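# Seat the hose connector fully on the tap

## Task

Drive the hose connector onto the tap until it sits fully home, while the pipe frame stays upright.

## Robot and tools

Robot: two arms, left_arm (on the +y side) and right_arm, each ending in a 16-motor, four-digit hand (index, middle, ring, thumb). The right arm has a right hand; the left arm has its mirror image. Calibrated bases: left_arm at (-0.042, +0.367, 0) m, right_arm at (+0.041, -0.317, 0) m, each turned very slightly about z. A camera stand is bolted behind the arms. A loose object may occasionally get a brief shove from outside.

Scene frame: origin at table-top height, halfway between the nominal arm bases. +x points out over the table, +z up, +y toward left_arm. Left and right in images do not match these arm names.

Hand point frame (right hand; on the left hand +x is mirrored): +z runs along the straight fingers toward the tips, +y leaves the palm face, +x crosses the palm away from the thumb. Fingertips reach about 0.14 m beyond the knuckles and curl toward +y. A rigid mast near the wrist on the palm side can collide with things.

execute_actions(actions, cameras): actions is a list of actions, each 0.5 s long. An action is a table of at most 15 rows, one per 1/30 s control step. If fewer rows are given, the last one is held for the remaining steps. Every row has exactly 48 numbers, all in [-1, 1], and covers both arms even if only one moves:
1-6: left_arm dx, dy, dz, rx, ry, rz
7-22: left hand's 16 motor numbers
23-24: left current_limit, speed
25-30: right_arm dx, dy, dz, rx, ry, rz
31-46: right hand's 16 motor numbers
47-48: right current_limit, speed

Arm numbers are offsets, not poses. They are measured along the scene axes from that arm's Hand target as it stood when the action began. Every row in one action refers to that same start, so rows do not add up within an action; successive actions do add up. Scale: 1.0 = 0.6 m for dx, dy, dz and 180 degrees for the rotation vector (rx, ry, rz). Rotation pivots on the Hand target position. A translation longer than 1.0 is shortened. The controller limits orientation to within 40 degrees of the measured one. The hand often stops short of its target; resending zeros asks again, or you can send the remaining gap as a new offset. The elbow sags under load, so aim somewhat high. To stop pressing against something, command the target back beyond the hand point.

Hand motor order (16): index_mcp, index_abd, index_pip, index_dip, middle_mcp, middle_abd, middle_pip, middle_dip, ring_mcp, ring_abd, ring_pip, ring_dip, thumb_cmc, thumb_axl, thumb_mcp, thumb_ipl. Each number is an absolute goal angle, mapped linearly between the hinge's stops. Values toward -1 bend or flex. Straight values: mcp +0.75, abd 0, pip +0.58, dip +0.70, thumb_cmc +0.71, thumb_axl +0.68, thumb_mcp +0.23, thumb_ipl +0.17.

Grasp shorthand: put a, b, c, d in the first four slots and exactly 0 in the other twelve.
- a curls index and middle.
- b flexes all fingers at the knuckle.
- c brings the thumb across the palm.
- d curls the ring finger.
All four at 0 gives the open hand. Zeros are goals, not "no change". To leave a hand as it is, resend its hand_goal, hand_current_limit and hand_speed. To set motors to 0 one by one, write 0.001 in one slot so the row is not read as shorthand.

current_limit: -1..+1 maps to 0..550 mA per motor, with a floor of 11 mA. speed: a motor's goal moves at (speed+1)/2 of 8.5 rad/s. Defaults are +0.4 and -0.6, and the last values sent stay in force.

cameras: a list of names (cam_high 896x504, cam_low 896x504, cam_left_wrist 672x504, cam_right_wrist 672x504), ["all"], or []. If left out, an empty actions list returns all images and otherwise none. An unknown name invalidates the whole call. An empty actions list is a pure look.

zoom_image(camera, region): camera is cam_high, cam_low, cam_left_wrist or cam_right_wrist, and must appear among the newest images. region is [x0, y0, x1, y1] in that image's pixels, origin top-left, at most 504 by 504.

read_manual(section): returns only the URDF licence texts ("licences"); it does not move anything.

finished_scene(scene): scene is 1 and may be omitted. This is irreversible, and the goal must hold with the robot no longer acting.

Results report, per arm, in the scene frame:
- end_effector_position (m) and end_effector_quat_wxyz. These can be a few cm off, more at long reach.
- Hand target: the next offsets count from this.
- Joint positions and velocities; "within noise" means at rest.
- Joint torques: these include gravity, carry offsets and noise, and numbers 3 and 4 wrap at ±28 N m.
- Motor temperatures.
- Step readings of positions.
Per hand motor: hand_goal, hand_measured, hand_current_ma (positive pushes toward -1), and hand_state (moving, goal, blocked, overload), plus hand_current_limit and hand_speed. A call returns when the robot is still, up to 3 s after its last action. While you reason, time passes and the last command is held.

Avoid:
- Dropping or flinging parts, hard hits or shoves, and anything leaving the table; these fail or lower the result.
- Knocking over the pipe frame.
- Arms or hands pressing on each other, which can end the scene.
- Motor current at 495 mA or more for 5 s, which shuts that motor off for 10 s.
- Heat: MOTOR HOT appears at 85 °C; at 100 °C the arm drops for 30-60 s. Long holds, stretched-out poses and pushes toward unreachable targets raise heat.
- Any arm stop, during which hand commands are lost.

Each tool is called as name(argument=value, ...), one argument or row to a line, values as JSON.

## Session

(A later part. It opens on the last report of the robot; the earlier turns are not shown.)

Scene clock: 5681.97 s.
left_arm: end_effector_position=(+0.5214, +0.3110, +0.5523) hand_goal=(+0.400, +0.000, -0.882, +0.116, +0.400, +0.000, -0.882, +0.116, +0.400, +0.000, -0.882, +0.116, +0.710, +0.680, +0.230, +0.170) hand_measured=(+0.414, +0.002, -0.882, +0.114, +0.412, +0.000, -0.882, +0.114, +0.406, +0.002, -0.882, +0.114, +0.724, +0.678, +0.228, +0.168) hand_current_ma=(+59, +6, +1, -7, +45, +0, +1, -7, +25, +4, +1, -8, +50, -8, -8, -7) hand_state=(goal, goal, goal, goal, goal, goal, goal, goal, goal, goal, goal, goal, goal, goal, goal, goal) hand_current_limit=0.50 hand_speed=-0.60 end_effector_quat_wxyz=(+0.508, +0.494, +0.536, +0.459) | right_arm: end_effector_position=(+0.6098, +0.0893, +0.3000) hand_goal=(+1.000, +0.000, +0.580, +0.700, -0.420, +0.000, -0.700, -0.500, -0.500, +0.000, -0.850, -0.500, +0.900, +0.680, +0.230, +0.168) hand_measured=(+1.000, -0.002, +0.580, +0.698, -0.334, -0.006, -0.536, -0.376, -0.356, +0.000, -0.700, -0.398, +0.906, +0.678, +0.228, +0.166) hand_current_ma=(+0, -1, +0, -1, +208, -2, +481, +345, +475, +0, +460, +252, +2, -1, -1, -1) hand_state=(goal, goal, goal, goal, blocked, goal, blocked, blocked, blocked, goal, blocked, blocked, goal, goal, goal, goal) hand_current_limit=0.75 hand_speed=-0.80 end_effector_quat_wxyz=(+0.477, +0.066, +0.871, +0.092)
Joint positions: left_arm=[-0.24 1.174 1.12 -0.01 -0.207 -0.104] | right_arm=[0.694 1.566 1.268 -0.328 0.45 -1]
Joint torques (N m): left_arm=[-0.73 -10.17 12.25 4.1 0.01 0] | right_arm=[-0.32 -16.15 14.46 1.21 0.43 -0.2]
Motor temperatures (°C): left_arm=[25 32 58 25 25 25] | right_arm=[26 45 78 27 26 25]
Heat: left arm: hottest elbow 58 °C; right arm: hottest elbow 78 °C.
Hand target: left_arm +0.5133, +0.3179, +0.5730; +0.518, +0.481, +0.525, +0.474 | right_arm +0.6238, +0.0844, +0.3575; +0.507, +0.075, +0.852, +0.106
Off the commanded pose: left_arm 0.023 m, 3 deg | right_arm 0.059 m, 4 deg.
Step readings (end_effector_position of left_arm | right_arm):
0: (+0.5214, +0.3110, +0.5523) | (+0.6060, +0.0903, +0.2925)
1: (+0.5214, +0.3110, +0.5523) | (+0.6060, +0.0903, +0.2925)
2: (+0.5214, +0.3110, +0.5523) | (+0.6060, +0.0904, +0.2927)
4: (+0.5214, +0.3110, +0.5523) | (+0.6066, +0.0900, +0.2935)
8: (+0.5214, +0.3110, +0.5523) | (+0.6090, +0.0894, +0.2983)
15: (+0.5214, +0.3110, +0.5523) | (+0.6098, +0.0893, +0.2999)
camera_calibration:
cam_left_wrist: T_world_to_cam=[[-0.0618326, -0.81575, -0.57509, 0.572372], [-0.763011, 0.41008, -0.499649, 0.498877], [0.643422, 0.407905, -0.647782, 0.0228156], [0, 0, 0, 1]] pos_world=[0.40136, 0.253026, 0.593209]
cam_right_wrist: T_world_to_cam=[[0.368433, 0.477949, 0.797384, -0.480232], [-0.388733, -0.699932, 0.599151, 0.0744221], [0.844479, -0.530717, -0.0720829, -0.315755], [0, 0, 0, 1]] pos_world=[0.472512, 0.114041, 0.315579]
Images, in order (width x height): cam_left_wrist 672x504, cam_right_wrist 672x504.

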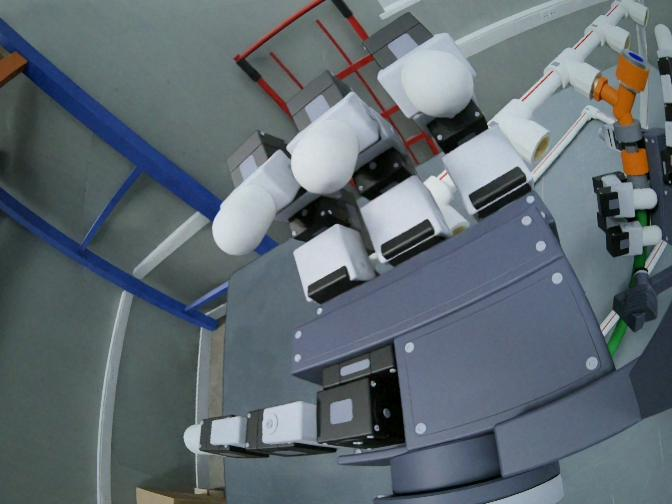

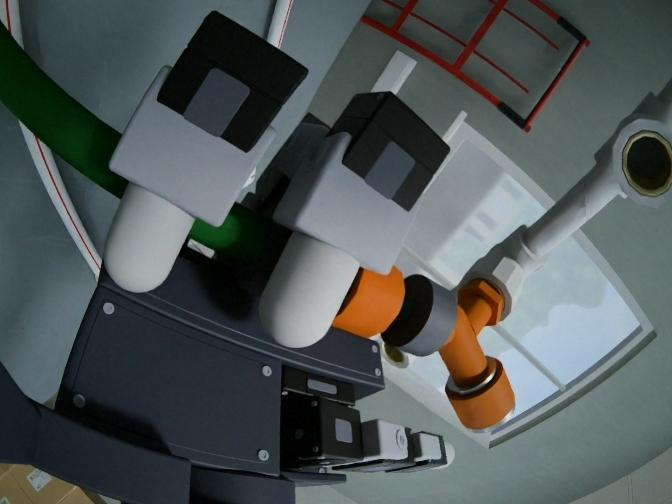

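execute_actions(
  actions=[
    [[0,0,0,0,0,0,0.4,0,-0.883,0.116,0.4,0,-0.883,0.116,0.4,0,-0.883,0.116,0.71,0.68,0.23,0.17,0.5,-0.6,0.004,-0.001,0.01,0,-0.002,0,1,0,0.58,0.7,-0.42,0,-0.7,-0.5,-0.5,0,-0.85,-0.5,0.9,0.68,0.23,0.168,0.75,-0.8],[0,0,0,0,0,0,0.4,0,-0.883,0.116,0.4,0,-0.883,0.116,0.4,0,-0.883,0.116,0.71,0.68,0.23,0.17,0.5,-0.6,0.007,-0.001,0.018,0,-0.005,0,1,0,0.58,0.7,-0.42,0,-0.7,-0.5,-0.5,0,-0.85,-0.5,0.9,0.68,0.23,0.168,0.75,-0.8]],
  ],
  cameras=["cam_left_wrist", "cam_right_wrist"],
)

zoom_image(
  camera="cam_left_wrist",
  region=[605, 110, 660, 190],
)

zoom_image(
  camera="cam_right_wrist",
  region=[325, 245, 465, 345],
)

Scene clock: 5730.90 s.
left_arm: end_effector_position=(+0.5214, +0.3110, +0.5523) hand_goal=(+0.400, +0.000, -0.882, +0.116, +0.400, +0.000, -0.882, +0.116, +0.400, +0.000, -0.882, +0.116, +0.710, +0.680, +0.230, +0.170) hand_measured=(+0.414, +0.002, -0.882, +0.114, +0.412, +0.000, -0.882, +0.114, +0.406, +0.002, -0.882, +0.114, +0.724, +0.678, +0.228, +0.168) hand_current_ma=(+59, +6, +1, -7, +45, +0, +1, -7, +25, +4, +1, -8, +50, -8, -8, -7) hand_state=(goal, goal, goal, goal, goal, goal, goal, goal, goal, goal, goal, goal, goal, goal, goal, goal) hand_current_limit=0.50 hand_speed=-0.60 end_effector_quat_wxyz=(+0.508, +0.494, +0.536, +0.459) | right_arm: end_effector_position=(+0.6118, +0.0890, +0.3040) hand_goal=(+1.000, +0.000, +0.580, +0.700, -0.420, +0.000, -0.700, -0.500, -0.500, +0.000, -0.850, -0.500, +0.900, +0.680, +0.230, +0.168) hand_measured=(+1.000, -0.002, +0.580, +0.698, -0.334, -0.004, -0.536, -0.376, -0.356, +0.000, -0.700, -0.398, +0.906, +0.678, +0.228, +0.166) hand_current_ma=(+0, -1, +0, -1, +208, -2, +481, +345, +475, +0, +460, +252, +2, -1, -1, -1) hand_state=(goal, goal, goal, goal, blocked, goal, blocked, blocked, blocked, goal, blocked, blocked, goal, goal, goal, goal) hand_current_limit=0.75 hand_speed=-0.80 end_effector_quat_wxyz=(+0.480, +0.062, +0.871, +0.090)
Joint positions: left_arm=[-0.24 1.174 1.12 -0.01 -0.207 -0.104] | right_arm=[0.69 1.566 1.278 -0.332 0.449 -1.014]
Joint torques (N m): left_arm=[-0.67 -10.17 12.27 4.1 0.01 0] | right_arm=[-1.03 -16.62 15.08 1.32 0.43 -0.19]
Motor temperatures (°C): left_arm=[25 32 58 25 25 25] | right_arm=[26 45 71 27 26 25]
Heat: left arm: hottest elbow 58 °C; right arm: hottest elbow 71 °C.
Hand target: left_arm +0.5133, +0.3179, +0.5730; +0.518, +0.481, +0.525, +0.474 | right_arm +0.6280, +0.0839, +0.3684; +0.514, +0.074, +0.848, +0.107
Off the commanded pose: left_arm 0.023 m, 3 deg | right_arm 0.066 m, 5 deg.
Step readings (end_effector_position of left_arm | right_arm):
0: (+0.5214, +0.3110, +0.5523) | (+0.6098, +0.0893, +0.3000)
1: (+0.5214, +0.3110, +0.5523) | (+0.6098, +0.0893, +0.2999)
2: (+0.5214, +0.3110, +0.5523) | (+0.6099, +0.0894, +0.3002)
4: (+0.5214, +0.3110, +0.5523) | (+0.6102, +0.0894, +0.3010)
8: (+0.5214, +0.3110, +0.5523) | (+0.6116, +0.0890, +0.3035)
15: (+0.5214, +0.3110, +0.5523) | (+0.6118, +0.0889, +0.3039)
camera_calibration:
cam_left_wrist: T_world_to_cam=[[-0.0618326, -0.81575, -0.57509, 0.572372], [-0.763011, 0.41008, -0.499649, 0.498877], [0.643422, 0.407905, -0.647782, 0.0228156], [0, 0, 0, 1]] pos_world=[0.40136, 0.253026, 0.593209]
cam_right_wrist: T_world_to_cam=[[0.361994, 0.486308, 0.795277, -0.480177], [-0.388967, -0.696517, 0.602967, 0.0712218], [0.847151, -0.527606, -0.0629771, -0.321993], [0, 0, 0, 1]] pos_world=[0.474301, 0.113235, 0.318651]
Images, in order (width x height): cam_left_wrist 672x504, cam_right_wrist 672x504.

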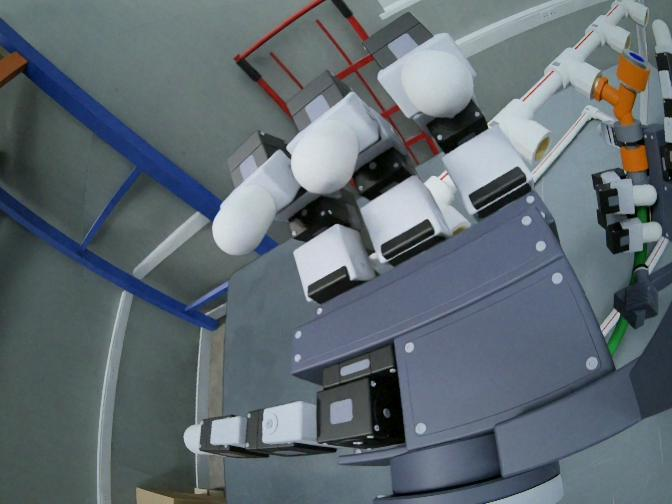

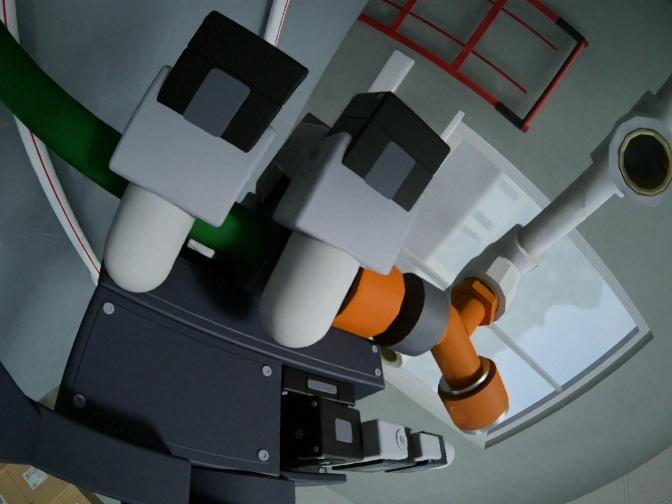

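Scaled by 6.300 from the camera's 672x504 image, which has a finer 960x720 frame.

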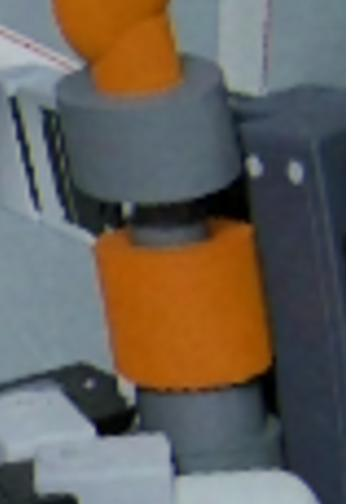

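Scaled by 3.600 from the camera's 672x504 image, which has a finer 960x720 frame.

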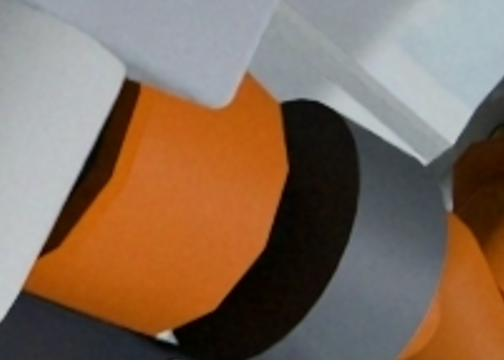

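execute_actions(
  actions=[
    [[0.06,-0.05,0.05,0,0.02,0,0.4,0,-0.883,0.116,0.4,0,-0.883,0.116,0.4,0,-0.883,0.116,0.71,0.68,0.23,0.17,0.5,-0.6,0,0,-0.01,0,0,0,1,0,0.58,0.7,-0.42,0,-0.7,-0.5,-0.5,0,-0.85,-0.5,0.9,0.68,0.23,0.168,0.75,-0.8],[0.133,-0.1,0.09,0,0.04,0,0.4,0,-0.883,0.116,0.4,0,-0.883,0.116,0.4,0,-0.883,0.116,0.71,0.68,0.23,0.17,0.5,-0.6,0,0,-0.02,0,0,0,1,0,0.58,0.7,-0.42,0,-0.7,-0.5,-0.5,0,-0.85,-0.5,0.9,0.68,0.23,0.168,0.75,-0.8]],
    [[0.06,-0.05,0.02,0,0.02,0,0.4,0,-0.883,0.116,0.4,0,-0.883,0.116,0.4,0,-0.883,0.116,0.71,0.68,0.23,0.17,0.5,-0.6,0,0,0,0,0,0,1,0,0.58,0.7,-0.42,0,-0.7,-0.5,-0.5,0,-0.85,-0.5,0.9,0.68,0.23,0.168,0.75,-0.8],[0.133,-0.1,0.04,0,0.04,0,0.4,0,-0.883,0.116,0.4,0,-0.883,0.116,0.4,0,-0.883,0.116,0.71,0.68,0.23,0.17,0.5,-0.6,0,0,0,0,0,0,1,0,0.58,0.7,-0.42,0,-0.7,-0.5,-0.5,0,-0.85,-0.5,0.9,0.68,0.23,0.168,0.75,-0.8]],
    [[0.05,-0.03,0,0,0.015,0,0.4,0,-0.883,0.116,0.4,0,-0.883,0.116,0.4,0,-0.883,0.116,0.71,0.68,0.23,0.17,0.5,-0.6,0,0,0,0,0,0,1,0,0.58,0.7,-0.42,0,-0.7,-0.5,-0.5,0,-0.85,-0.5,0.9,0.68,0.23,0.168,0.75,-0.8],[0.1,-0.067,0,0,0.03,0,0.4,0,-0.883,0.116,0.4,0,-0.883,0.116,0.4,0,-0.883,0.116,0.71,0.68,0.23,0.17,0.5,-0.6,0,0,0,0,0,0,1,0,0.58,0.7,-0.42,0,-0.7,-0.5,-0.5,0,-0.85,-0.5,0.9,0.68,0.23,0.168,0.75,-0.8]],
  ],
  cameras=["cam_low", "cam_high"],
)

zoom_image(
  camera="cam_low",
  region=[440, 80, 590, 250],
)

Scene clock: 5829.67 s.
left_arm: end_effector_position=(+0.7391, +0.1615, +0.6181) hand_goal=(+0.400, +0.000, -0.882, +0.116, +0.400, +0.000, -0.882, +0.116, +0.400, +0.000, -0.882, +0.116, +0.710, +0.680, +0.230, +0.170) hand_measured=(+0.414, +0.002, -0.882, +0.114, +0.412, +0.000, -0.882, +0.114, +0.406, +0.002, -0.882, +0.114, +0.724, +0.678, +0.228, +0.168) hand_current_ma=(+59, +6, +1, -7, +45, +0, +1, -7, +26, +4, +1, -8, +50, -8, -6, -7) hand_state=(goal, goal, goal, goal, goal, goal, goal, goal, goal, goal, goal, goal, goal, goal, goal, goal) hand_current_limit=0.50 hand_speed=-0.60 end_effector_quat_wxyz=(+0.406, +0.569, +0.603, +0.385) | right_arm: end_effector_position=(+0.6118, +0.0890, +0.3040) hand_goal=(+1.000, +0.000, +0.580, +0.700, -0.420, +0.000, -0.700, -0.500, -0.500, +0.000, -0.850, -0.500, +0.900, +0.680, +0.230, +0.168) hand_measured=(+1.000, -0.002, +0.580, +0.698, -0.334, -0.004, -0.536, -0.376, -0.356, +0.000, -0.700, -0.398, +0.906, +0.678, +0.228, +0.166) hand_current_ma=(+0, -1, +0, -1, +208, -2, +481, +345, +475, +0, +460, +252, +2, -1, -1, -1) hand_state=(goal, goal, goal, goal, blocked, goal, blocked, blocked, blocked, goal, blocked, blocked, goal, goal, goal, goal) hand_current_limit=0.75 hand_speed=-0.80 end_effector_quat_wxyz=(+0.480, +0.062, +0.871, +0.090)
Joint positions: left_arm=[-0.401 1.959 2.45 -0.9 -0.351 -0.204] | right_arm=[0.69 1.566 1.278 -0.332 0.449 -1.014]
Joint torques (N m): left_arm=[-2.67 -18.84 15.39 2.77 -0.41 -0.23] | right_arm=[-0.5 -15.21 13.56 2.43 0.48 -0.15]
Motor temperatures (°C): left_arm=[25 32 59 25 25 25] | right_arm=[26 46 81 27 26 25]
Heat: left arm: hottest elbow 59 °C; right arm: hottest elbow 81 °C.
Hand target: left_arm +0.7329, +0.1577, +0.6510; +0.420, +0.556, +0.606, +0.384 | right_arm +0.6280, +0.0839, +0.3563; +0.514, +0.074, +0.848, +0.107
Off the commanded pose: left_arm 0.034 m, 2 deg | right_arm 0.055 m, 5 deg.
Step readings (end_effector_position of left_arm | right_arm):
0: (+0.5214, +0.3110, +0.5523) | (+0.6118, +0.0890, +0.3040)
1: (+0.5214, +0.3111, +0.5523) | (+0.6118, +0.0890, +0.3040)
2: (+0.5217, +0.3115, +0.5521) | (+0.6118, +0.0890, +0.3040)
4: (+0.5291, +0.3083, +0.5538) | (+0.6118, +0.0890, +0.3040)
8: (+0.5608, +0.2842, +0.5764) | (+0.6118, +0.0890, +0.3040)
15: (+0.5863, +0.2541, +0.5899) | (+0.6118, +0.0890, +0.3040)
16: (+0.5881, +0.2542, +0.5904) | (+0.6118, +0.0890, +0.3040)
17: (+0.5908, +0.2544, +0.5907) | (+0.6118, +0.0890, +0.3040)
19: (+0.6035, +0.2493, +0.5973) | (+0.6118, +0.0890, +0.3040)
23: (+0.6384, +0.2268, +0.6175) | (+0.6118, +0.0890, +0.3040)
30: (+0.6714, +0.1935, +0.6066) | (+0.6118, +0.0890, +0.3040)
31: (+0.6743, +0.1925, +0.6048) | (+0.6118, +0.0890, +0.3040)
32: (+0.6772, +0.1916, +0.6039) | (+0.6118, +0.0890, +0.3040)
34: (+0.6880, +0.1882, +0.6086) | (+0.6118, +0.0890, +0.3040)
38: (+0.7112, +0.1769, +0.6239) | (+0.6118, +0.0890, +0.3040)
45: (+0.7357, +0.1630, +0.6151) | (+0.6118, +0.0890, +0.3040)
Images, in order (width x height): cam_high 896x504, cam_low 896x504.

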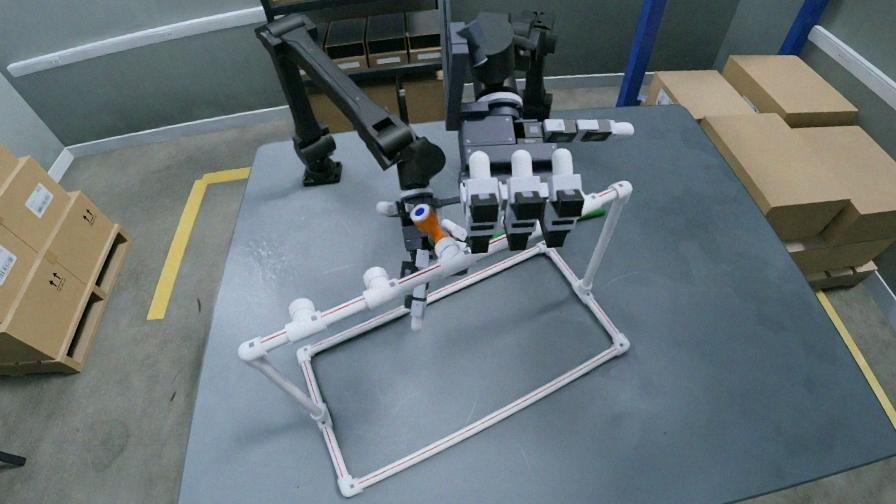

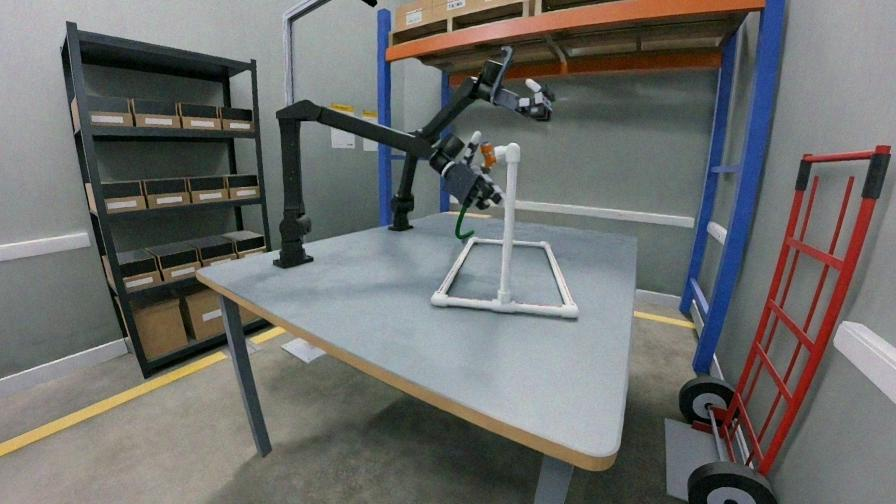

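Scaled by 2.965 from the camera's 896x504 image, which has a finer 1280x720 frame.

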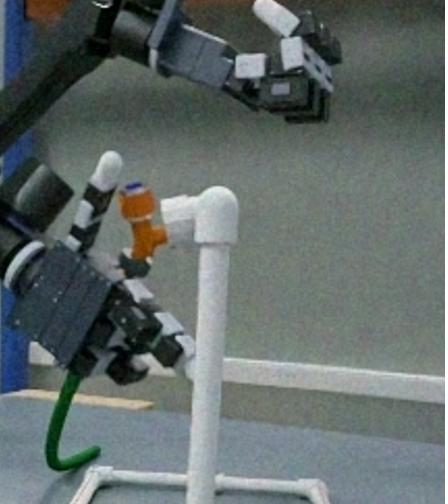

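execute_actions(
  actions=[
    [[0,-0.015,-0.06,0,0,0,0.4,0,-0.883,0.116,0.4,0,-0.883,0.116,0.4,0,-0.883,0.116,0.71,0.68,0.23,0.17,0.5,-0.6,0,0,-0.01,0,0,0,1,0,0.58,0.7,-0.42,0,-0.7,-0.5,-0.5,0,-0.85,-0.5,0.9,0.68,0.23,0.168,0.75,-0.8],[0,-0.03,-0.13,0,0,0,0.4,0,-0.883,0.116,0.4,0,-0.883,0.116,0.4,0,-0.883,0.116,0.71,0.68,0.23,0.17,0.5,-0.6,0,0,-0.025,0,0,0,1,0,0.58,0.7,-0.42,0,-0.7,-0.5,-0.5,0,-0.85,-0.5,0.9,0.68,0.23,0.168,0.75,-0.8]],
    [[0,0,-0.04,0,0,0,0.4,0,-0.883,0.116,0.4,0,-0.883,0.116,0.4,0,-0.883,0.116,0.71,0.68,0.23,0.17,0.5,-0.6,0,0,0,0,0,0,1,0,0.58,0.7,-0.42,0,-0.7,-0.5,-0.5,0,-0.85,-0.5,0.9,0.68,0.23,0.168,0.75,-0.8],[0,0,-0.08,0,0,0,0.4,0,-0.883,0.116,0.4,0,-0.883,0.116,0.4,0,-0.883,0.116,0.71,0.68,0.23,0.17,0.5,-0.6,0,0,0,0,0,0,1,0,0.58,0.7,-0.42,0,-0.7,-0.5,-0.5,0,-0.85,-0.5,0.9,0.68,0.23,0.168,0.75,-0.8]],
    [[0,0,-0.05,0,0,0,0.4,0,-0.883,0.116,0.4,0,-0.883,0.116,0.4,0,-0.883,0.116,0.71,0.68,0.23,0.17,0.5,-0.6,0,0,0,0,0,0,1,0,0.58,0.7,-0.42,0,-0.7,-0.5,-0.5,0,-0.85,-0.5,0.9,0.68,0.23,0.168,0.75,-0.8]],
  ],
  cameras=["cam_low", "cam_high"],
)

zoom_image(
  camera="cam_low",
  region=[440, 80, 590, 250],
)

Scene clock: 5857.00 s.
left_arm: end_effector_position=(+0.7364, +0.1421, +0.4922) hand_goal=(+0.400, +0.000, -0.882, +0.116, +0.400, +0.000, -0.882, +0.116, +0.400, +0.000, -0.882, +0.116, +0.710, +0.680, +0.230, +0.170) hand_measured=(+0.414, +0.002, -0.882, +0.114, +0.412, +0.000, -0.882, +0.114, +0.408, +0.002, -0.882, +0.114, +0.724, +0.678, +0.228, +0.168) hand_current_ma=(+59, +6, +1, -7, +45, +0, +1, -7, +32, +4, +1, -8, +51, -8, -6, -7) hand_state=(goal, goal, goal, goal, goal, goal, goal, goal, goal, goal, goal, goal, goal, goal, goal, goal) hand_current_limit=0.50 hand_speed=-0.60 end_effector_quat_wxyz=(+0.418, +0.555, +0.610, +0.383) | right_arm: end_effector_position=(+0.6139, +0.0892, +0.3070) hand_goal=(+1.000, +0.000, +0.580, +0.700, -0.420, +0.000, -0.700, -0.500, -0.500, +0.000, -0.850, -0.500, +0.900, +0.680, +0.230, +0.168) hand_measured=(+1.000, -0.002, +0.580, +0.698, -0.334, -0.002, -0.536, -0.376, -0.356, +0.000, -0.700, -0.398, +0.906, +0.678, +0.228, +0.166) hand_current_ma=(+0, -1, +0, -1, +208, +0, +481, +345, +475, +0, +460, +252, +2, -1, -1, -1) hand_state=(goal, goal, goal, goal, blocked, goal, blocked, blocked, blocked, goal, blocked, blocked, goal, goal, goal, goal) hand_current_limit=0.75 hand_speed=-0.80 end_effector_quat_wxyz=(+0.485, +0.063, +0.867, +0.093)
Joint positions: left_arm=[-0.435 1.848 1.926 -0.475 -0.386 -0.247] | right_arm=[0.688 1.568 1.278 -0.315 0.449 -1.017]
Joint torques (N m): left_arm=[-2.14 -19.31 10.41 3.26 -0.29 -0.08] | right_arm=[-0.56 -14.74 11.49 3.23 0.46 -0.16]
Motor temperatures (°C): left_arm=[25 34 63 24 25 25] | right_arm=[26 46 79 27 26 24]
Heat: left arm: hottest elbow 63 °C; right arm: hottest elbow 79 °C.
Hand target: left_arm +0.7328, +0.1397, +0.4952; +0.420, +0.556, +0.606, +0.384 | right_arm +0.6280, +0.0838, +0.3414; +0.514, +0.074, +0.848, +0.107
Off the commanded pose: left_arm 0.005 m, 1 deg | right_arm 0.038 m, 4 deg.
Step readings (end_effector_position of left_arm | right_arm):
0: (+0.7391, +0.1616, +0.6181) | (+0.6118, +0.0890, +0.3040)
1: (+0.7391, +0.1616, +0.6181) | (+0.6118, +0.0890, +0.3040)
2: (+0.7388, +0.1615, +0.6179) | (+0.6119, +0.0890, +0.3041)
4: (+0.7381, +0.1593, +0.6120) | (+0.6125, +0.0891, +0.3055)
8: (+0.7398, +0.1553, +0.5788) | (+0.6130, +0.0894, +0.3069)
15: (+0.7471, +0.1398, +0.5297) | (+0.6137, +0.0893, +0.3071)
16: (+0.7473, +0.1384, +0.5279) | (+0.6138, +0.0893, +0.3069)
17: (+0.7477, +0.1369, +0.5258) | (+0.6140, +0.0892, +0.3070)
19: (+0.7456, +0.1371, +0.5232) | (+0.6140, +0.0892, +0.3070)
23: (+0.7414, +0.1391, +0.5066) | (+0.6140, +0.0892, +0.3070)
30: (+0.7430, +0.1389, +0.4950) | (+0.6139, +0.0892, +0.3070)
31: (+0.7430, +0.1389, +0.4948) | (+0.6139, +0.0892, +0.3070)
32: (+0.7429, +0.1389, +0.4931) | (+0.6139, +0.0892, +0.3070)
34: (+0.7413, +0.1398, +0.4924) | (+0.6139, +0.0892, +0.3070)
38: (+0.7373, +0.1417, +0.4919) | (+0.6139, +0.0892, +0.3070)
45: (+0.7365, +0.1421, +0.4922) | (+0.6139, +0.0892, +0.3070)
Images, in order (width x height): cam_high 896x504, cam_low 896x504.

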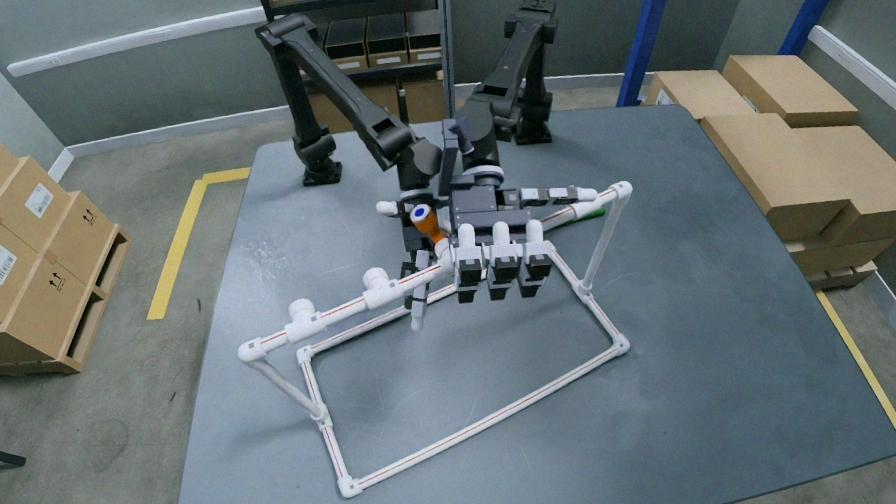

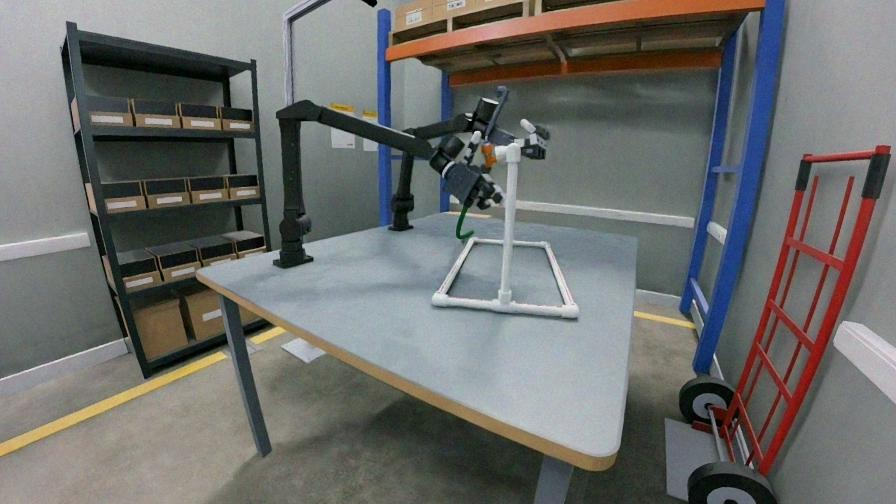

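Scaled by 2.965 from the camera's 896x504 image, which has a finer 1280x720 frame.

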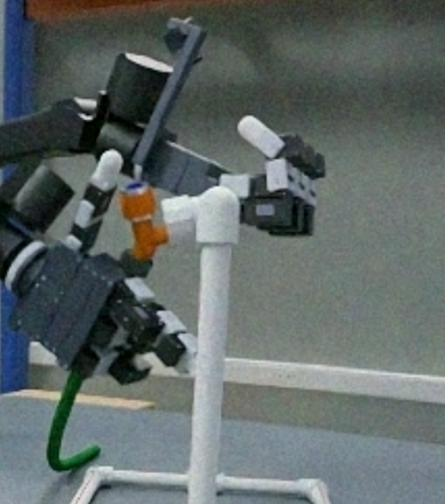

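execute_actions(
  actions=[
    [[-0.01,0,-0.06,0,0,0,0.4,0,-0.883,0.116,0.4,0,-0.883,0.116,0.4,0,-0.883,0.116,0.71,0.68,0.23,0.17,0.5,-0.6,0.01,-0.003,0.03,0.001,-0.006,0,1,0,0.58,0.7,-0.42,0,-0.7,-0.5,-0.5,0,-0.85,-0.5,0.9,0.68,0.23,0.168,0.75,-0.8],[-0.02,0,-0.12,0,0,0,0.4,0,-0.883,0.116,0.4,0,-0.883,0.116,0.4,0,-0.883,0.116,0.71,0.68,0.23,0.17,0.5,-0.6,0.02,-0.006,0.06,0.002,-0.012,0,1,0,0.58,0.7,-0.42,0,-0.7,-0.5,-0.5,0,-0.85,-0.5,0.9,0.68,0.23,0.168,0.75,-0.8]],
    [[0,0,0,0,0,0,0.4,0,-0.883,0.116,0.4,0,-0.883,0.116,0.4,0,-0.883,0.116,0.71,0.68,0.23,0.17,0.5,-0.6,0.012,-0.003,0.04,0.001,-0.008,0,1,0,0.58,0.7,-0.42,0,-0.7,-0.5,-0.5,0,-0.85,-0.5,0.9,0.68,0.23,0.168,0.75,-0.8],[0,0,0,0,0,0,0.4,0,-0.883,0.116,0.4,0,-0.883,0.116,0.4,0,-0.883,0.116,0.71,0.68,0.23,0.17,0.5,-0.6,0.025,-0.006,0.08,0.002,-0.016,0,1,0,0.58,0.7,-0.42,0,-0.7,-0.5,-0.5,0,-0.85,-0.5,0.9,0.68,0.23,0.168,0.75,-0.8]],
    [[0,0,0,0,0,0,0.4,0,-0.883,0.116,0.4,0,-0.883,0.116,0.4,0,-0.883,0.116,0.71,0.68,0.23,0.17,0.5,-0.6,0.012,-0.003,0.04,0.001,-0.008,0,1,0,0.58,0.7,-0.42,0,-0.7,-0.5,-0.5,0,-0.85,-0.5,0.9,0.68,0.23,0.168,0.75,-0.8],[0,0,0,0,0,0,0.4,0,-0.883,0.116,0.4,0,-0.883,0.116,0.4,0,-0.883,0.116,0.71,0.68,0.23,0.17,0.5,-0.6,0.025,-0.006,0.08,0.002,-0.016,0,1,0,0.58,0.7,-0.42,0,-0.7,-0.5,-0.5,0,-0.85,-0.5,0.9,0.68,0.23,0.168,0.75,-0.8]],
  ],
  cameras=["cam_right_wrist", "cam_high"],
)

zoom_image(
  camera="cam_right_wrist",
  region=[325, 245, 465, 345],
)

Scene clock: 5945.37 s.
left_arm: end_effector_position=(+0.7139, +0.1494, +0.4950) hand_goal=(+0.400, +0.000, -0.882, +0.116, +0.400, +0.000, -0.882, +0.116, +0.400, +0.000, -0.882, +0.116, +0.710, +0.680, +0.230, +0.170) hand_measured=(+0.414, +0.002, -0.882, +0.114, +0.412, +0.000, -0.882, +0.114, +0.408, +0.002, -0.882, +0.114, +0.724, +0.678, +0.228, +0.168) hand_current_ma=(+59, +6, +1, -7, +45, +0, +1, -7, +32, +4, +1, -8, +51, -8, -6, -7) hand_state=(goal, goal, goal, goal, goal, goal, goal, goal, goal, goal, goal, goal, goal, goal, goal, goal) hand_current_limit=0.50 hand_speed=-0.60 end_effector_quat_wxyz=(+0.458, +0.531, +0.583, +0.410) | right_arm: end_effector_position=(+0.6069, +0.0944, +0.3032) hand_goal=(+1.000, +0.000, +0.580, +0.700, -0.420, +0.000, -0.700, -0.500, -0.500, +0.000, -0.850, -0.500, +0.900, +0.680, +0.230, +0.168) hand_measured=(+1.000, -0.002, +0.580, +0.698, -0.334, +0.000, -0.536, -0.376, -0.356, +0.000, -0.700, -0.398, +0.906, +0.678, +0.228, +0.166) hand_current_ma=(+0, -1, +0, -1, +206, +0, +481, +345, +475, +0, +460, +252, +2, -1, -1, -1) hand_state=(goal, goal, goal, goal, blocked, goal, blocked, blocked, blocked, goal, blocked, blocked, goal, goal, goal, goal) hand_current_limit=0.75 hand_speed=-0.80 end_effector_quat_wxyz=(+0.477, +0.052, +0.873, +0.090)
Joint positions: left_arm=[-0.435 1.775 1.748 -0.239 -0.39 -0.206] | right_arm=[0.698 1.565 1.279 -0.339 0.443 -1.024]
Joint torques (N m): left_arm=[-2.9 -14.62 6.42 1.66 -0.39 -0.48] | right_arm=[1.08 -13.8 9.29 1.54 0.28 -0.01]
Motor temperatures (°C): left_arm=[25 34 51 24 25 25] | right_arm=[26 50 70 27 26 24]
Heat: left arm: hottest elbow 51 °C; right arm: hottest elbow 70 °C.
Hand target: left_arm +0.7208, +0.1396, +0.4229; +0.420, +0.556, +0.606, +0.384 | right_arm +0.6069, +0.0944, +0.3031; +0.477, +0.052, +0.873, +0.090 (last step not sent: back at the drive's target)
Off the commanded pose: left_arm 0.073 m, 7 deg | right_arm 0.107 m, 7 deg.
led back after a hold (right arm): the arm was led back toward your command in small steps, so it may still be short of it.
Step readings (end_effector_position of left_arm | right_arm):
0: (+0.7364, +0.1421, +0.4922) | (+0.6139, +0.0892, +0.3070)
1: (+0.7364, +0.1421, +0.4917) | (+0.6139, +0.0892, +0.3070)
2: (+0.7360, +0.1422, +0.4903) | (+0.6139, +0.0893, +0.3069) HELD (not all sent) right_arm
4: (+0.7322, +0.1434, +0.4906) | (+0.6137, +0.0896, +0.3069) HELD (not all sent) right_arm
8: (+0.7211, +0.1478, +0.4931) | (+0.6105, +0.0932, +0.3052) HELD (not all sent) right_arm
15: (+0.7155, +0.1490, +0.4951) | (+0.6092, +0.0946, +0.3045) HELD (not all sent) right_arm
16: (+0.7153, +0.1490, +0.4951) | (+0.6092, +0.0946, +0.3045)
17: (+0.7152, +0.1489, +0.4951) | (+0.6091, +0.0945, +0.3043)
19: (+0.7150, +0.1489, +0.4952) | (+0.6088, +0.0943, +0.3036)
23: (+0.7140, +0.1493, +0.4953) | (+0.6076, +0.0940, +0.3033)
30: (+0.7139, +0.1494, +0.4952) | (+0.6072, +0.0939, +0.3031)
31: (+0.7139, +0.1494, +0.4952) | (+0.6072, +0.0940, +0.3030) HELD (not all sent) right_arm
32: (+0.7139, +0.1494, +0.4952) | (+0.6072, +0.0940, +0.3030) HELD (not all sent) right_arm
34: (+0.7139, +0.1494, +0.4953) | (+0.6071, +0.0941, +0.3030) HELD (not all sent) right_arm
38: (+0.7139, +0.1494, +0.4953) | (+0.6070, +0.0943, +0.3030) HELD (not all sent) right_arm
45: (+0.7139, +0.1494, +0.4950) | (+0.6069, +0.0944, +0.3031) HELD (not all sent) right_arm
HELD (not all sent) right_arm: steps 2 to 15 and 31 to 45.
pose unreachable (right arm): on one or more control steps of this call, first in action 0 (counted from 0), this arm could not follow its commanded pose, so it was not sent that pose on those steps. It may still have moved: this result reports where it is.
cause: moving toward the commanded pose would bring a part of the arm too close to another arm (a part of this arm just beyond joint 6 (wrist roll) and a part of the left arm just beyond its joint 5 (wrist yaw), along the way the arms are being sent, or toward where that arm still pushes).
camera_calibration:
cam_right_wrist: T_world_to_cam=[[0.35646, 0.499593, 0.789521, -0.476541], [-0.37342, -0.698423, 0.610543, 0.0620301], [0.856442, -0.512458, -0.062402, -0.322215], [0, 0, 0, 1]] pos_world=[0.46899, 0.116278, 0.31826]
Images, in order (width x height): cam_high 896x504, cam_right_wrist 672x504.

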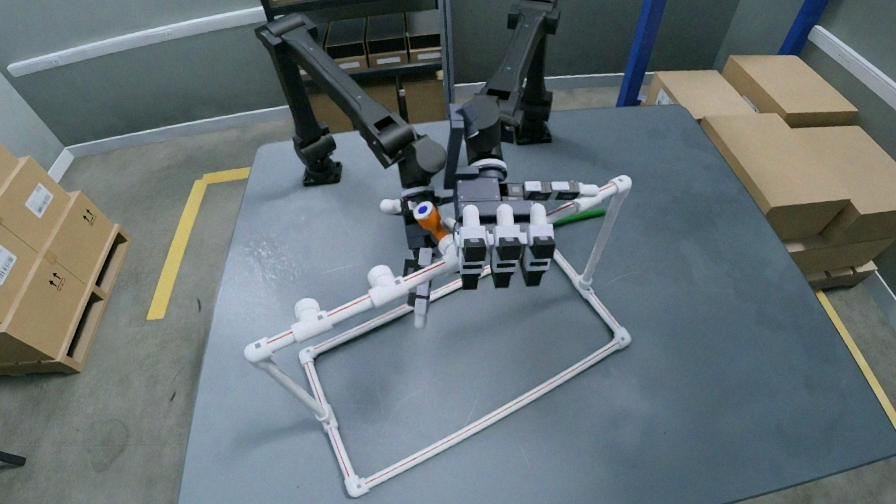

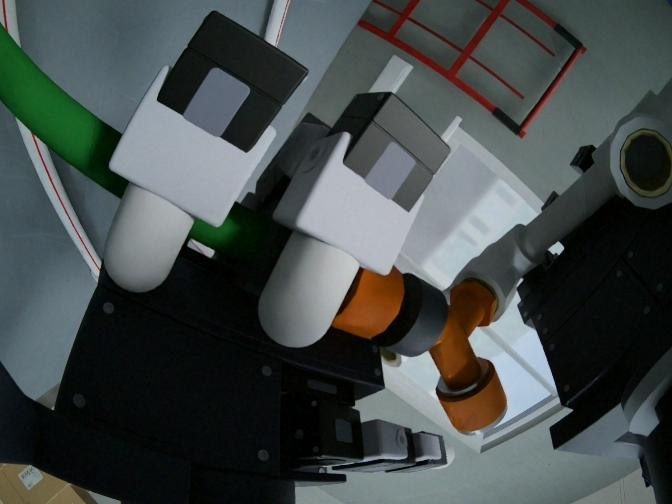

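Scaled by 3.600 from the camera's 672x504 image, which has a finer 960x720 frame.

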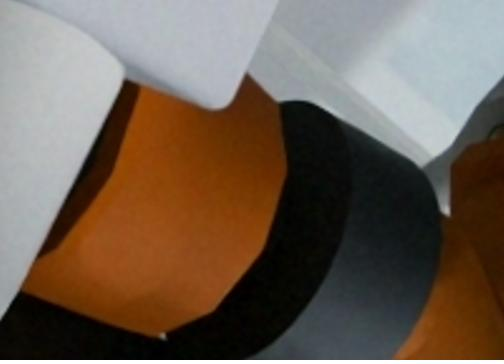

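execute_actions(
  actions=[
    [[0,0.01,0.1,0,0,0,0.4,0,-0.883,0.116,0.4,0,-0.883,0.116,0.4,0,-0.883,0.116,0.71,0.68,0.23,0.17,0.5,-0.6,0,0,0,0,0,0,1,0,0.58,0.7,-0.42,0,-0.7,-0.5,-0.5,0,-0.85,-0.5,0.9,0.68,0.23,0.168,0.75,-0.8],[0,0.017,0.217,0,0,0,0.4,0,-0.883,0.116,0.4,0,-0.883,0.116,0.4,0,-0.883,0.116,0.71,0.68,0.23,0.17,0.5,-0.6,0,0,0,0,0,0,1,0,0.58,0.7,-0.42,0,-0.7,-0.5,-0.5,0,-0.85,-0.5,0.9,0.68,0.23,0.168,0.75,-0.8]],
    [[-0.06,0.04,0.04,0,-0.025,0,0.4,0,-0.883,0.116,0.4,0,-0.883,0.116,0.4,0,-0.883,0.116,0.71,0.68,0.23,0.17,0.5,-0.6,0,0,0,0,0,0,1,0,0.58,0.7,-0.42,0,-0.7,-0.5,-0.5,0,-0.85,-0.5,0.9,0.68,0.23,0.168,0.75,-0.8],[-0.133,0.083,0.06,0,-0.05,0,0.4,0,-0.883,0.116,0.4,0,-0.883,0.116,0.4,0,-0.883,0.116,0.71,0.68,0.23,0.17,0.5,-0.6,0,0,0,0,0,0,1,0,0.58,0.7,-0.42,0,-0.7,-0.5,-0.5,0,-0.85,-0.5,0.9,0.68,0.23,0.168,0.75,-0.8]],
    [[-0.1,0.04,0,0,-0.03,0,0.4,0,-0.883,0.116,0.4,0,-0.883,0.116,0.4,0,-0.883,0.116,0.71,0.68,0.23,0.17,0.5,-0.6,0,0,0,0,0,0,1,0,0.58,0.7,-0.42,0,-0.7,-0.5,-0.5,0,-0.85,-0.5,0.9,0.68,0.23,0.168,0.75,-0.8],[-0.2,0.083,0,0,-0.065,0,0.4,0,-0.883,0.116,0.4,0,-0.883,0.116,0.4,0,-0.883,0.116,0.71,0.68,0.23,0.17,0.5,-0.6,0,0,0,0,0,0,1,0,0.58,0.7,-0.42,0,-0.7,-0.5,-0.5,0,-0.85,-0.5,0.9,0.68,0.23,0.168,0.75,-0.8]],
    [[-0.1,0.03,0,0,0,0,0.6,0,0,0.4,0.6,0,0,0.4,0.6,0,0,0.4,0,0.68,0.23,0.17,0.5,-0.6,0,0,0,0,0,0,1,0,0.58,0.7,-0.42,0,-0.7,-0.5,-0.5,0,-0.85,-0.5,0.9,0.68,0.23,0.168,0.75,-0.8],[-0.2,0.07,-0.02,0,0,0,0.75,0,0.58,0.7,0.75,0,0.58,0.7,0.75,0,0.58,0.7,-0.571,0.68,0.23,0.17,0.5,-0.6,0,0,0,0,0,0,1,0,0.58,0.7,-0.42,0,-0.7,-0.5,-0.5,0,-0.85,-0.5,0.9,0.68,0.23,0.168,0.75,-0.8]],
  ],
  cameras=["cam_high", "cam_low", "cam_left_wrist"],
)

zoom_image(
  camera="cam_left_wrist",
  region=[500, 30, 672, 202],
)

Scene clock: 5994.70 s.
left_arm: end_effector_position=(+0.4006, +0.2908, +0.5716) hand_goal=(+0.750, +0.000, +0.580, +0.700, +0.750, +0.000, +0.580, +0.700, +0.750, +0.000, +0.580, +0.700, -0.570, +0.680, +0.230, +0.170) hand_measured=(+0.760, +0.002, +0.580, +0.698, +0.758, +0.000, +0.580, +0.698, +0.760, +0.002, +0.580, +0.698, -0.564, +0.678, +0.228, +0.168) hand_current_ma=(+35, +6, -1, -7, +27, +0, -1, -7, +35, +4, -1, -8, +21, -8, -6, -7) hand_state=(goal, goal, goal, goal, goal, goal, goal, goal, goal, goal, goal, goal, goal, goal, goal, goal) hand_current_limit=0.50 hand_speed=-0.60 end_effector_quat_wxyz=(+0.525, +0.477, +0.523, +0.472) | right_arm: end_effector_position=(+0.6067, +0.0948, +0.3032) hand_goal=(+1.000, +0.000, +0.580, +0.700, -0.420, +0.000, -0.700, -0.500, -0.500, +0.000, -0.850, -0.500, +0.900, +0.680, +0.230, +0.168) hand_measured=(+1.000, -0.002, +0.580, +0.698, -0.334, +0.000, -0.536, -0.376, -0.356, +0.000, -0.700, -0.398, +0.906, +0.678, +0.228, +0.166) hand_current_ma=(+0, -1, +0, -1, +206, +0, +481, +345, +475, +0, +460, +252, +2, -1, -1, -1) hand_state=(goal, goal, goal, goal, blocked, goal, blocked, blocked, blocked, goal, blocked, blocked, goal, goal, goal, goal) hand_current_limit=0.75 hand_speed=-0.80 end_effector_quat_wxyz=(+0.477, +0.052, +0.873, +0.091)
Joint positions: left_arm=[-0.399 0.88 0.944 -0.068 -0.368 -0.1] | right_arm=[0.699 1.565 1.279 -0.339 0.443 -1.023]
Joint torques (N m): left_arm=[-1.55 -4.54 12.63 2.93 -0.2 -0.07] | right_arm=[1.49 -13.86 9.21 1.66 0.32 -0.02]
Motor temperatures (°C): left_arm=[25 35 49 24 25 25] | right_arm=[26 47 63 27 26 24]
Heat: left arm: hottest elbow 49 °C; right arm: hottest elbow 63 °C.
Hand target: left_arm +0.4010, +0.2915, +0.5772; +0.522, +0.478, +0.521, +0.477 | right_arm +0.6070, +0.0942, +0.3031; +0.477, +0.052, +0.873, +0.090
Off the commanded pose: left_arm 0.006 m, 1 deg | right_arm 0.001 m, 0 deg.
Step readings (end_effector_position of left_arm | right_arm):
0: (+0.7139, +0.1494, +0.4950) | (+0.6069, +0.0944, +0.3032)
1: (+0.7139, +0.1494, +0.4950) | (+0.6069, +0.0944, +0.3032)
2: (+0.7137, +0.1492, +0.4965) | (+0.6069, +0.0944, +0.3032)
4: (+0.7144, +0.1483, +0.4996) | (+0.6067, +0.0948, +0.3032)
8: (+0.7144, +0.1483, +0.5033) | (+0.6067, +0.0948, +0.3032)
15: (+0.7128, +0.1496, +0.5279) | (+0.6067, +0.0948, +0.3032)
16: (+0.7126, +0.1498, +0.5304) | (+0.6067, +0.0948, +0.3032)
17: (+0.7121, +0.1500, +0.5320) | (+0.6067, +0.0948, +0.3032)
19: (+0.7061, +0.1539, +0.5328) | (+0.6067, +0.0948, +0.3032)
23: (+0.6790, +0.1696, +0.5298) | (+0.6067, +0.0948, +0.3032)
30: (+0.6478, +0.1905, +0.5693) | (+0.6067, +0.0948, +0.3032)
31: (+0.6450, +0.1917, +0.5738) | (+0.6067, +0.0948, +0.3032)
32: (+0.6406, +0.1944, +0.5768) | (+0.6067, +0.0948, +0.3032)
34: (+0.6229, +0.2032, +0.5729) | (+0.6067, +0.0948, +0.3032)
38: (+0.5729, +0.2255, +0.5538) | (+0.6067, +0.0948, +0.3032)
45: (+0.5276, +0.2425, +0.5763) | (+0.6067, +0.0948, +0.3032)
46: (+0.5252, +0.2433, +0.5787) | (+0.6067, +0.0948, +0.3032)
47: (+0.5212, +0.2445, +0.5792) | (+0.6067, +0.0948, +0.3032)
49: (+0.5061, +0.2497, +0.5708) | (+0.6067, +0.0948, +0.3032)
53: (+0.4548, +0.2700, +0.5515) | (+0.6067, +0.0948, +0.3032)
60: (+0.4024, +0.2903, +0.5813) | (+0.6067, +0.0948, +0.3032)
camera_calibration:
cam_left_wrist: T_world_to_cam=[[-0.0264941, -0.82071, -0.57073, 0.544379], [-0.732809, 0.404268, -0.547319, 0.441582], [0.679918, 0.403736, -0.612135, 0.087507], [0, 0, 0, 1]] pos_world=[0.278521, 0.23293, 0.605946]
Images, in order (width x height): cam_high 896x504, cam_low 896x504, cam_left_wrist 672x504.

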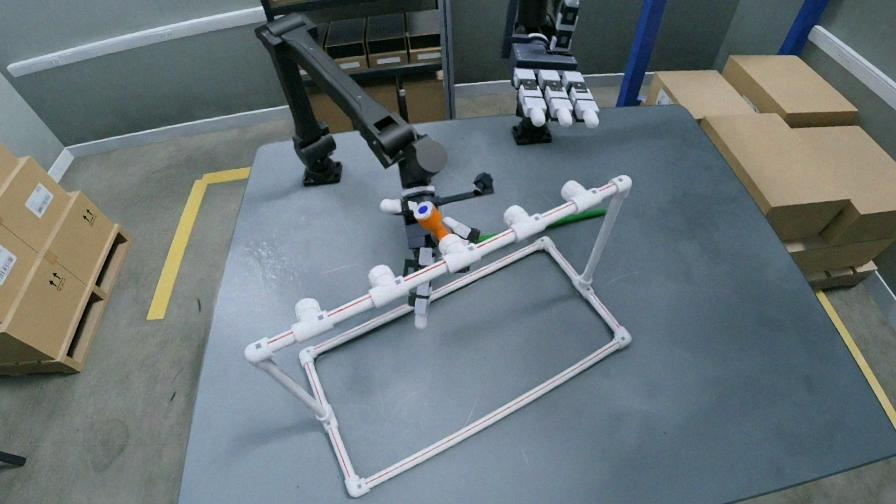

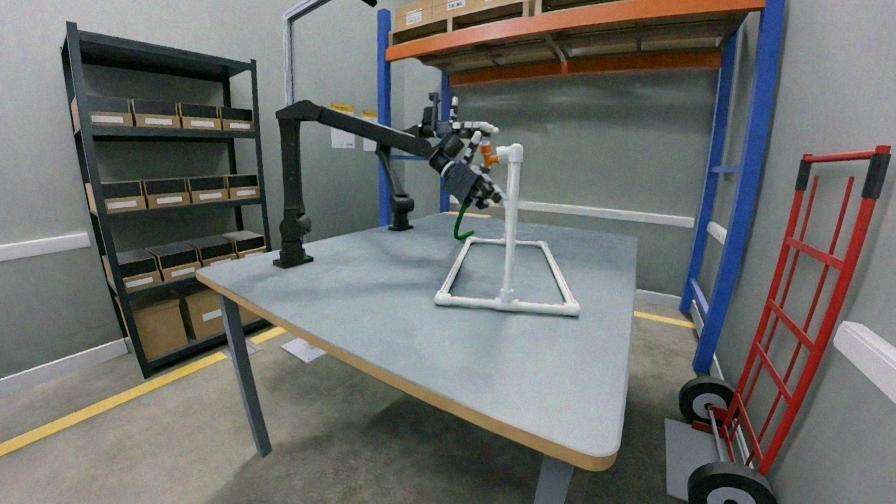

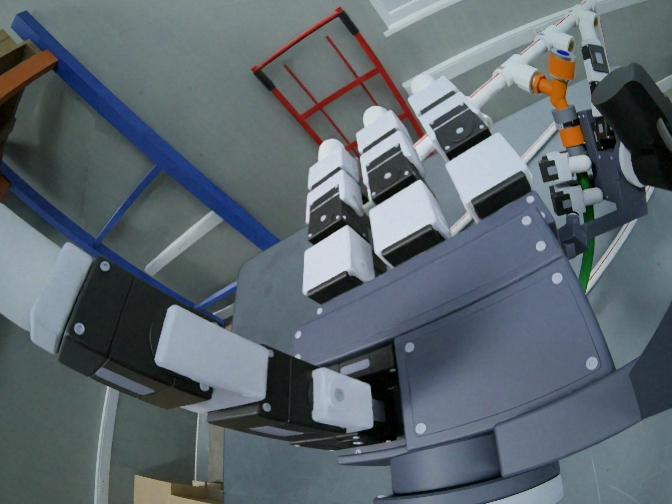

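Scaled by 2.930 from the camera's 672x504 image, which has a finer 960x720 frame.

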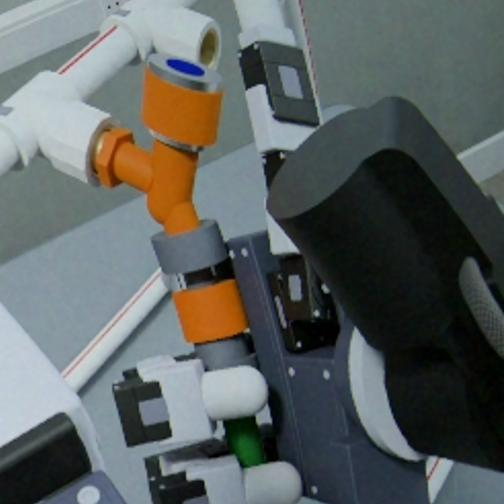

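execute_actions(
  actions=[
    [[0.08,-0.01,0.05,0,0.02,0,0.5,0,0,0.4,0.5,0,0,0.4,0.5,0,0,0.4,0.3,0.68,0.23,0.17,0.5,-0.6,0,0,0,0,0,0,1,0,0.58,0.7,-0.42,0,-0.7,-0.5,-0.5,0,-0.85,-0.5,0.9,0.68,0.23,0.168,0.75,-0.8],[0.167,-0.02,0.1,0,0.04,0,0.4,0,-0.883,0.116,0.4,0,-0.883,0.116,0.4,0,-0.883,0.116,0.71,0.68,0.23,0.17,0.5,-0.6,0,0,0,0,0,0,1,0,0.58,0.7,-0.42,0,-0.7,-0.5,-0.5,0,-0.85,-0.5,0.9,0.68,0.23,0.168,0.75,-0.8]],
    [[0.08,-0.02,0.02,0,0.02,0,0.4,0,-0.883,0.116,0.4,0,-0.883,0.116,0.4,0,-0.883,0.116,0.71,0.68,0.23,0.17,0.5,-0.6,0,0,0,0,0,0,1,0,0.58,0.7,-0.42,0,-0.7,-0.5,-0.5,0,-0.85,-0.5,0.9,0.68,0.23,0.168,0.75,-0.8],[0.183,-0.04,0.02,0,0.04,0,0.4,0,-0.883,0.116,0.4,0,-0.883,0.116,0.4,0,-0.883,0.116,0.71,0.68,0.23,0.17,0.5,-0.6,0,0,0,0,0,0,1,0,0.58,0.7,-0.42,0,-0.7,-0.5,-0.5,0,-0.85,-0.5,0.9,0.68,0.23,0.168,0.75,-0.8]],
    [[0.08,-0.02,0,0,0.015,0,0.4,0,-0.883,0.116,0.4,0,-0.883,0.116,0.4,0,-0.883,0.116,0.71,0.68,0.23,0.17,0.5,-0.6,0,0,0,0,0,0,1,0,0.58,0.7,-0.42,0,-0.7,-0.5,-0.5,0,-0.85,-0.5,0.9,0.68,0.23,0.168,0.75,-0.8],[0.183,-0.05,0,0,0.03,0,0.4,0,-0.883,0.116,0.4,0,-0.883,0.116,0.4,0,-0.883,0.116,0.71,0.68,0.23,0.17,0.5,-0.6,0,0,0,0,0,0,1,0,0.58,0.7,-0.42,0,-0.7,-0.5,-0.5,0,-0.85,-0.5,0.9,0.68,0.23,0.168,0.75,-0.8]],
    [[0.01,0,-0.06,0,0,0,0.4,0,-0.883,0.116,0.4,0,-0.883,0.116,0.4,0,-0.883,0.116,0.71,0.68,0.23,0.17,0.5,-0.6,0,0,0,0,0,0,1,0,0.58,0.7,-0.42,0,-0.7,-0.5,-0.5,0,-0.85,-0.5,0.9,0.68,0.23,0.168,0.75,-0.8]],
  ],
  cameras=["cam_high", "cam_low"],
)

zoom_image(
  camera="cam_low",
  region=[440, 80, 590, 250],
)

Scene clock: 6073.57 s.
left_arm: end_effector_position=(+0.7278, +0.2145, +0.5914) hand_goal=(+0.400, +0.000, -0.882, +0.116, +0.400, +0.000, -0.882, +0.116, +0.400, +0.000, -0.882, +0.116, +0.710, +0.680, +0.230, +0.170) hand_measured=(+0.416, +0.002, -0.880, +0.118, +0.414, +0.000, -0.880, +0.118, +0.416, +0.002, -0.880, +0.118, +0.720, +0.678, +0.230, +0.168) hand_current_ma=(+66, +6, +7, +7, +51, +0, +8, +7, +64, +4, +7, +8, +39, -8, -3, -7) hand_state=(goal, goal, goal, goal, goal, goal, goal, goal, goal, goal, goal, goal, goal, goal, goal, goal) hand_current_limit=0.50 hand_speed=-0.60 end_effector_quat_wxyz=(+0.407, +0.572, +0.603, +0.379) | right_arm: end_effector_position=(+0.6067, +0.0948, +0.3032) hand_goal=(+1.000, +0.000, +0.580, +0.700, -0.420, +0.000, -0.700, -0.500, -0.500, +0.000, -0.850, -0.500, +0.900, +0.680, +0.230, +0.168) hand_measured=(+1.000, -0.002, +0.580, +0.698, -0.334, +0.000, -0.536, -0.376, -0.356, +0.000, -0.700, -0.398, +0.906, +0.678, +0.228, +0.166) hand_current_ma=(+0, -1, +0, -1, +206, +0, +481, +345, +475, +0, +460, +252, +2, -1, -1, -1) hand_state=(goal, goal, goal, goal, blocked, goal, blocked, blocked, blocked, goal, blocked, blocked, goal, goal, goal, goal) hand_current_limit=0.75 hand_speed=-0.80 end_effector_quat_wxyz=(+0.477, +0.052, +0.873, +0.091)
Joint positions: left_arm=[-0.324 1.804 2.141 -0.742 -0.269 -0.176] | right_arm=[0.699 1.565 1.279 -0.339 0.443 -1.023]
Joint torques (N m): left_arm=[-0.79 -17.73 13.23 3.89 -0.26 -0.26] | right_arm=[0.91 -14.33 9.21 1.52 0.28 0.01]
Motor temperatures (°C): left_arm=[25 32 53 24 25 25] | right_arm=[26 46 60 27 25 24]
Heat: left arm: hottest elbow 53 °C; right arm: hottest elbow 60 °C.
Hand target: left_arm +0.7267, +0.2254, +0.6133; +0.425, +0.553, +0.603, +0.388 | right_arm +0.6070, +0.0942, +0.3031; +0.477, +0.052, +0.873, +0.090
Off the commanded pose: left_arm 0.025 m, 3 deg | right_arm 0.001 m, 0 deg.
Step readings (end_effector_position of left_arm | right_arm):
0: (+0.4006, +0.2908, +0.5716) | (+0.6067, +0.0948, +0.3032)
1: (+0.4008, +0.2907, +0.5713) | (+0.6067, +0.0948, +0.3032)
2: (+0.4026, +0.2898, +0.5698) | (+0.6067, +0.0948, +0.3032)
4: (+0.4166, +0.2852, +0.5686) | (+0.6067, +0.0948, +0.3032)
8: (+0.4652, +0.2750, +0.5816) | (+0.6067, +0.0948, +0.3032)
15: (+0.4998, +0.2725, +0.5900) | (+0.6067, +0.0948, +0.3032)
16: (+0.5005, +0.2726, +0.5917) | (+0.6067, +0.0948, +0.3032)
17: (+0.5024, +0.2721, +0.5938) | (+0.6067, +0.0948, +0.3032)
19: (+0.5159, +0.2686, +0.6044) | (+0.6067, +0.0948, +0.3032)
23: (+0.5621, +0.2565, +0.6271) | (+0.6067, +0.0948, +0.3032)
30: (+0.6127, +0.2451, +0.5972) | (+0.6067, +0.0948, +0.3032)
31: (+0.6161, +0.2444, +0.5931) | (+0.6067, +0.0948, +0.3032)
32: (+0.6199, +0.2437, +0.5909) | (+0.6067, +0.0948, +0.3032)
34: (+0.6348, +0.2392, +0.5968) | (+0.6067, +0.0948, +0.3032)
38: (+0.6748, +0.2271, +0.6206) | (+0.6067, +0.0948, +0.3032)
45: (+0.7173, +0.2147, +0.6055) | (+0.6067, +0.0948, +0.3032)
46: (+0.7211, +0.2140, +0.6018) | (+0.6067, +0.0948, +0.3032)
47: (+0.7238, +0.2133, +0.5984) | (+0.6067, +0.0948, +0.3032)
49: (+0.7263, +0.2131, +0.5940) | (+0.6067, +0.0948, +0.3032)
53: (+0.7277, +0.2135, +0.5916) | (+0.6067, +0.0948, +0.3032)
60: (+0.7278, +0.2144, +0.5915) | (+0.6067, +0.0948, +0.3032)
Images, in order (width x height): cam_high 896x504, cam_low 896x504.

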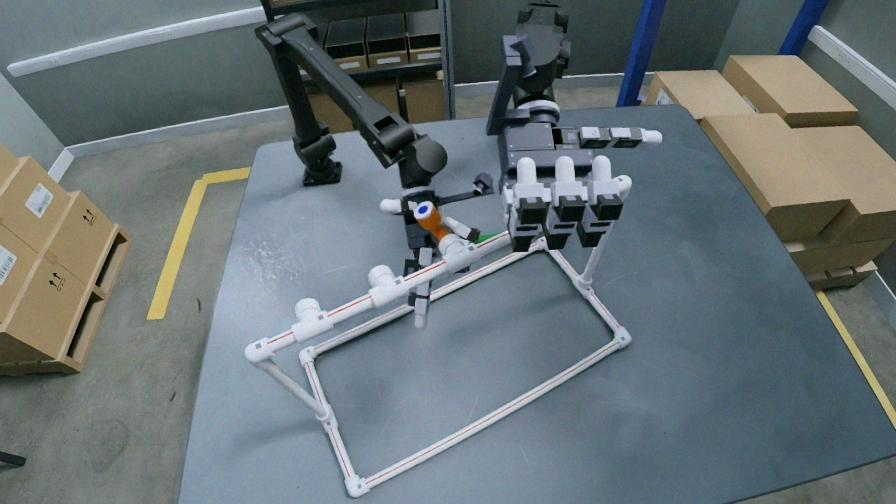

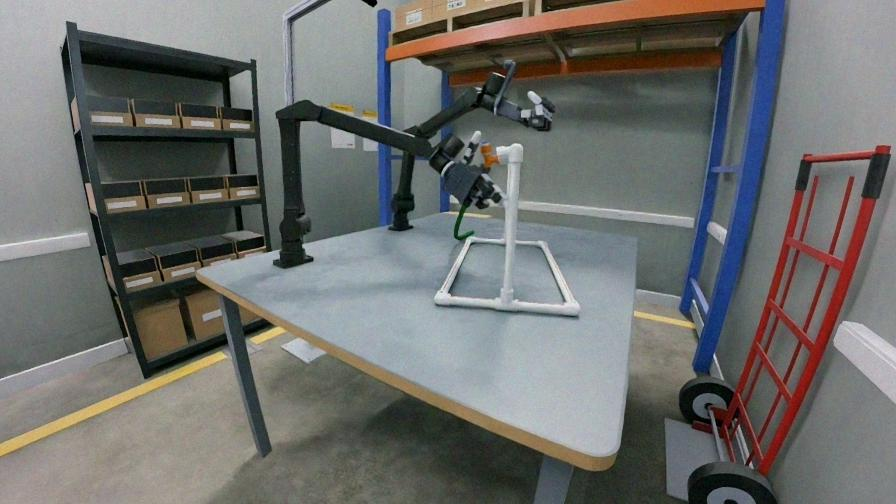

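Scaled by 2.965 from the camera's 896x504 image, which has a finer 1280x720 frame.

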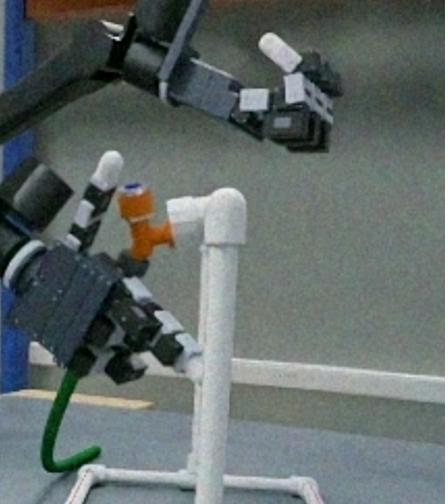

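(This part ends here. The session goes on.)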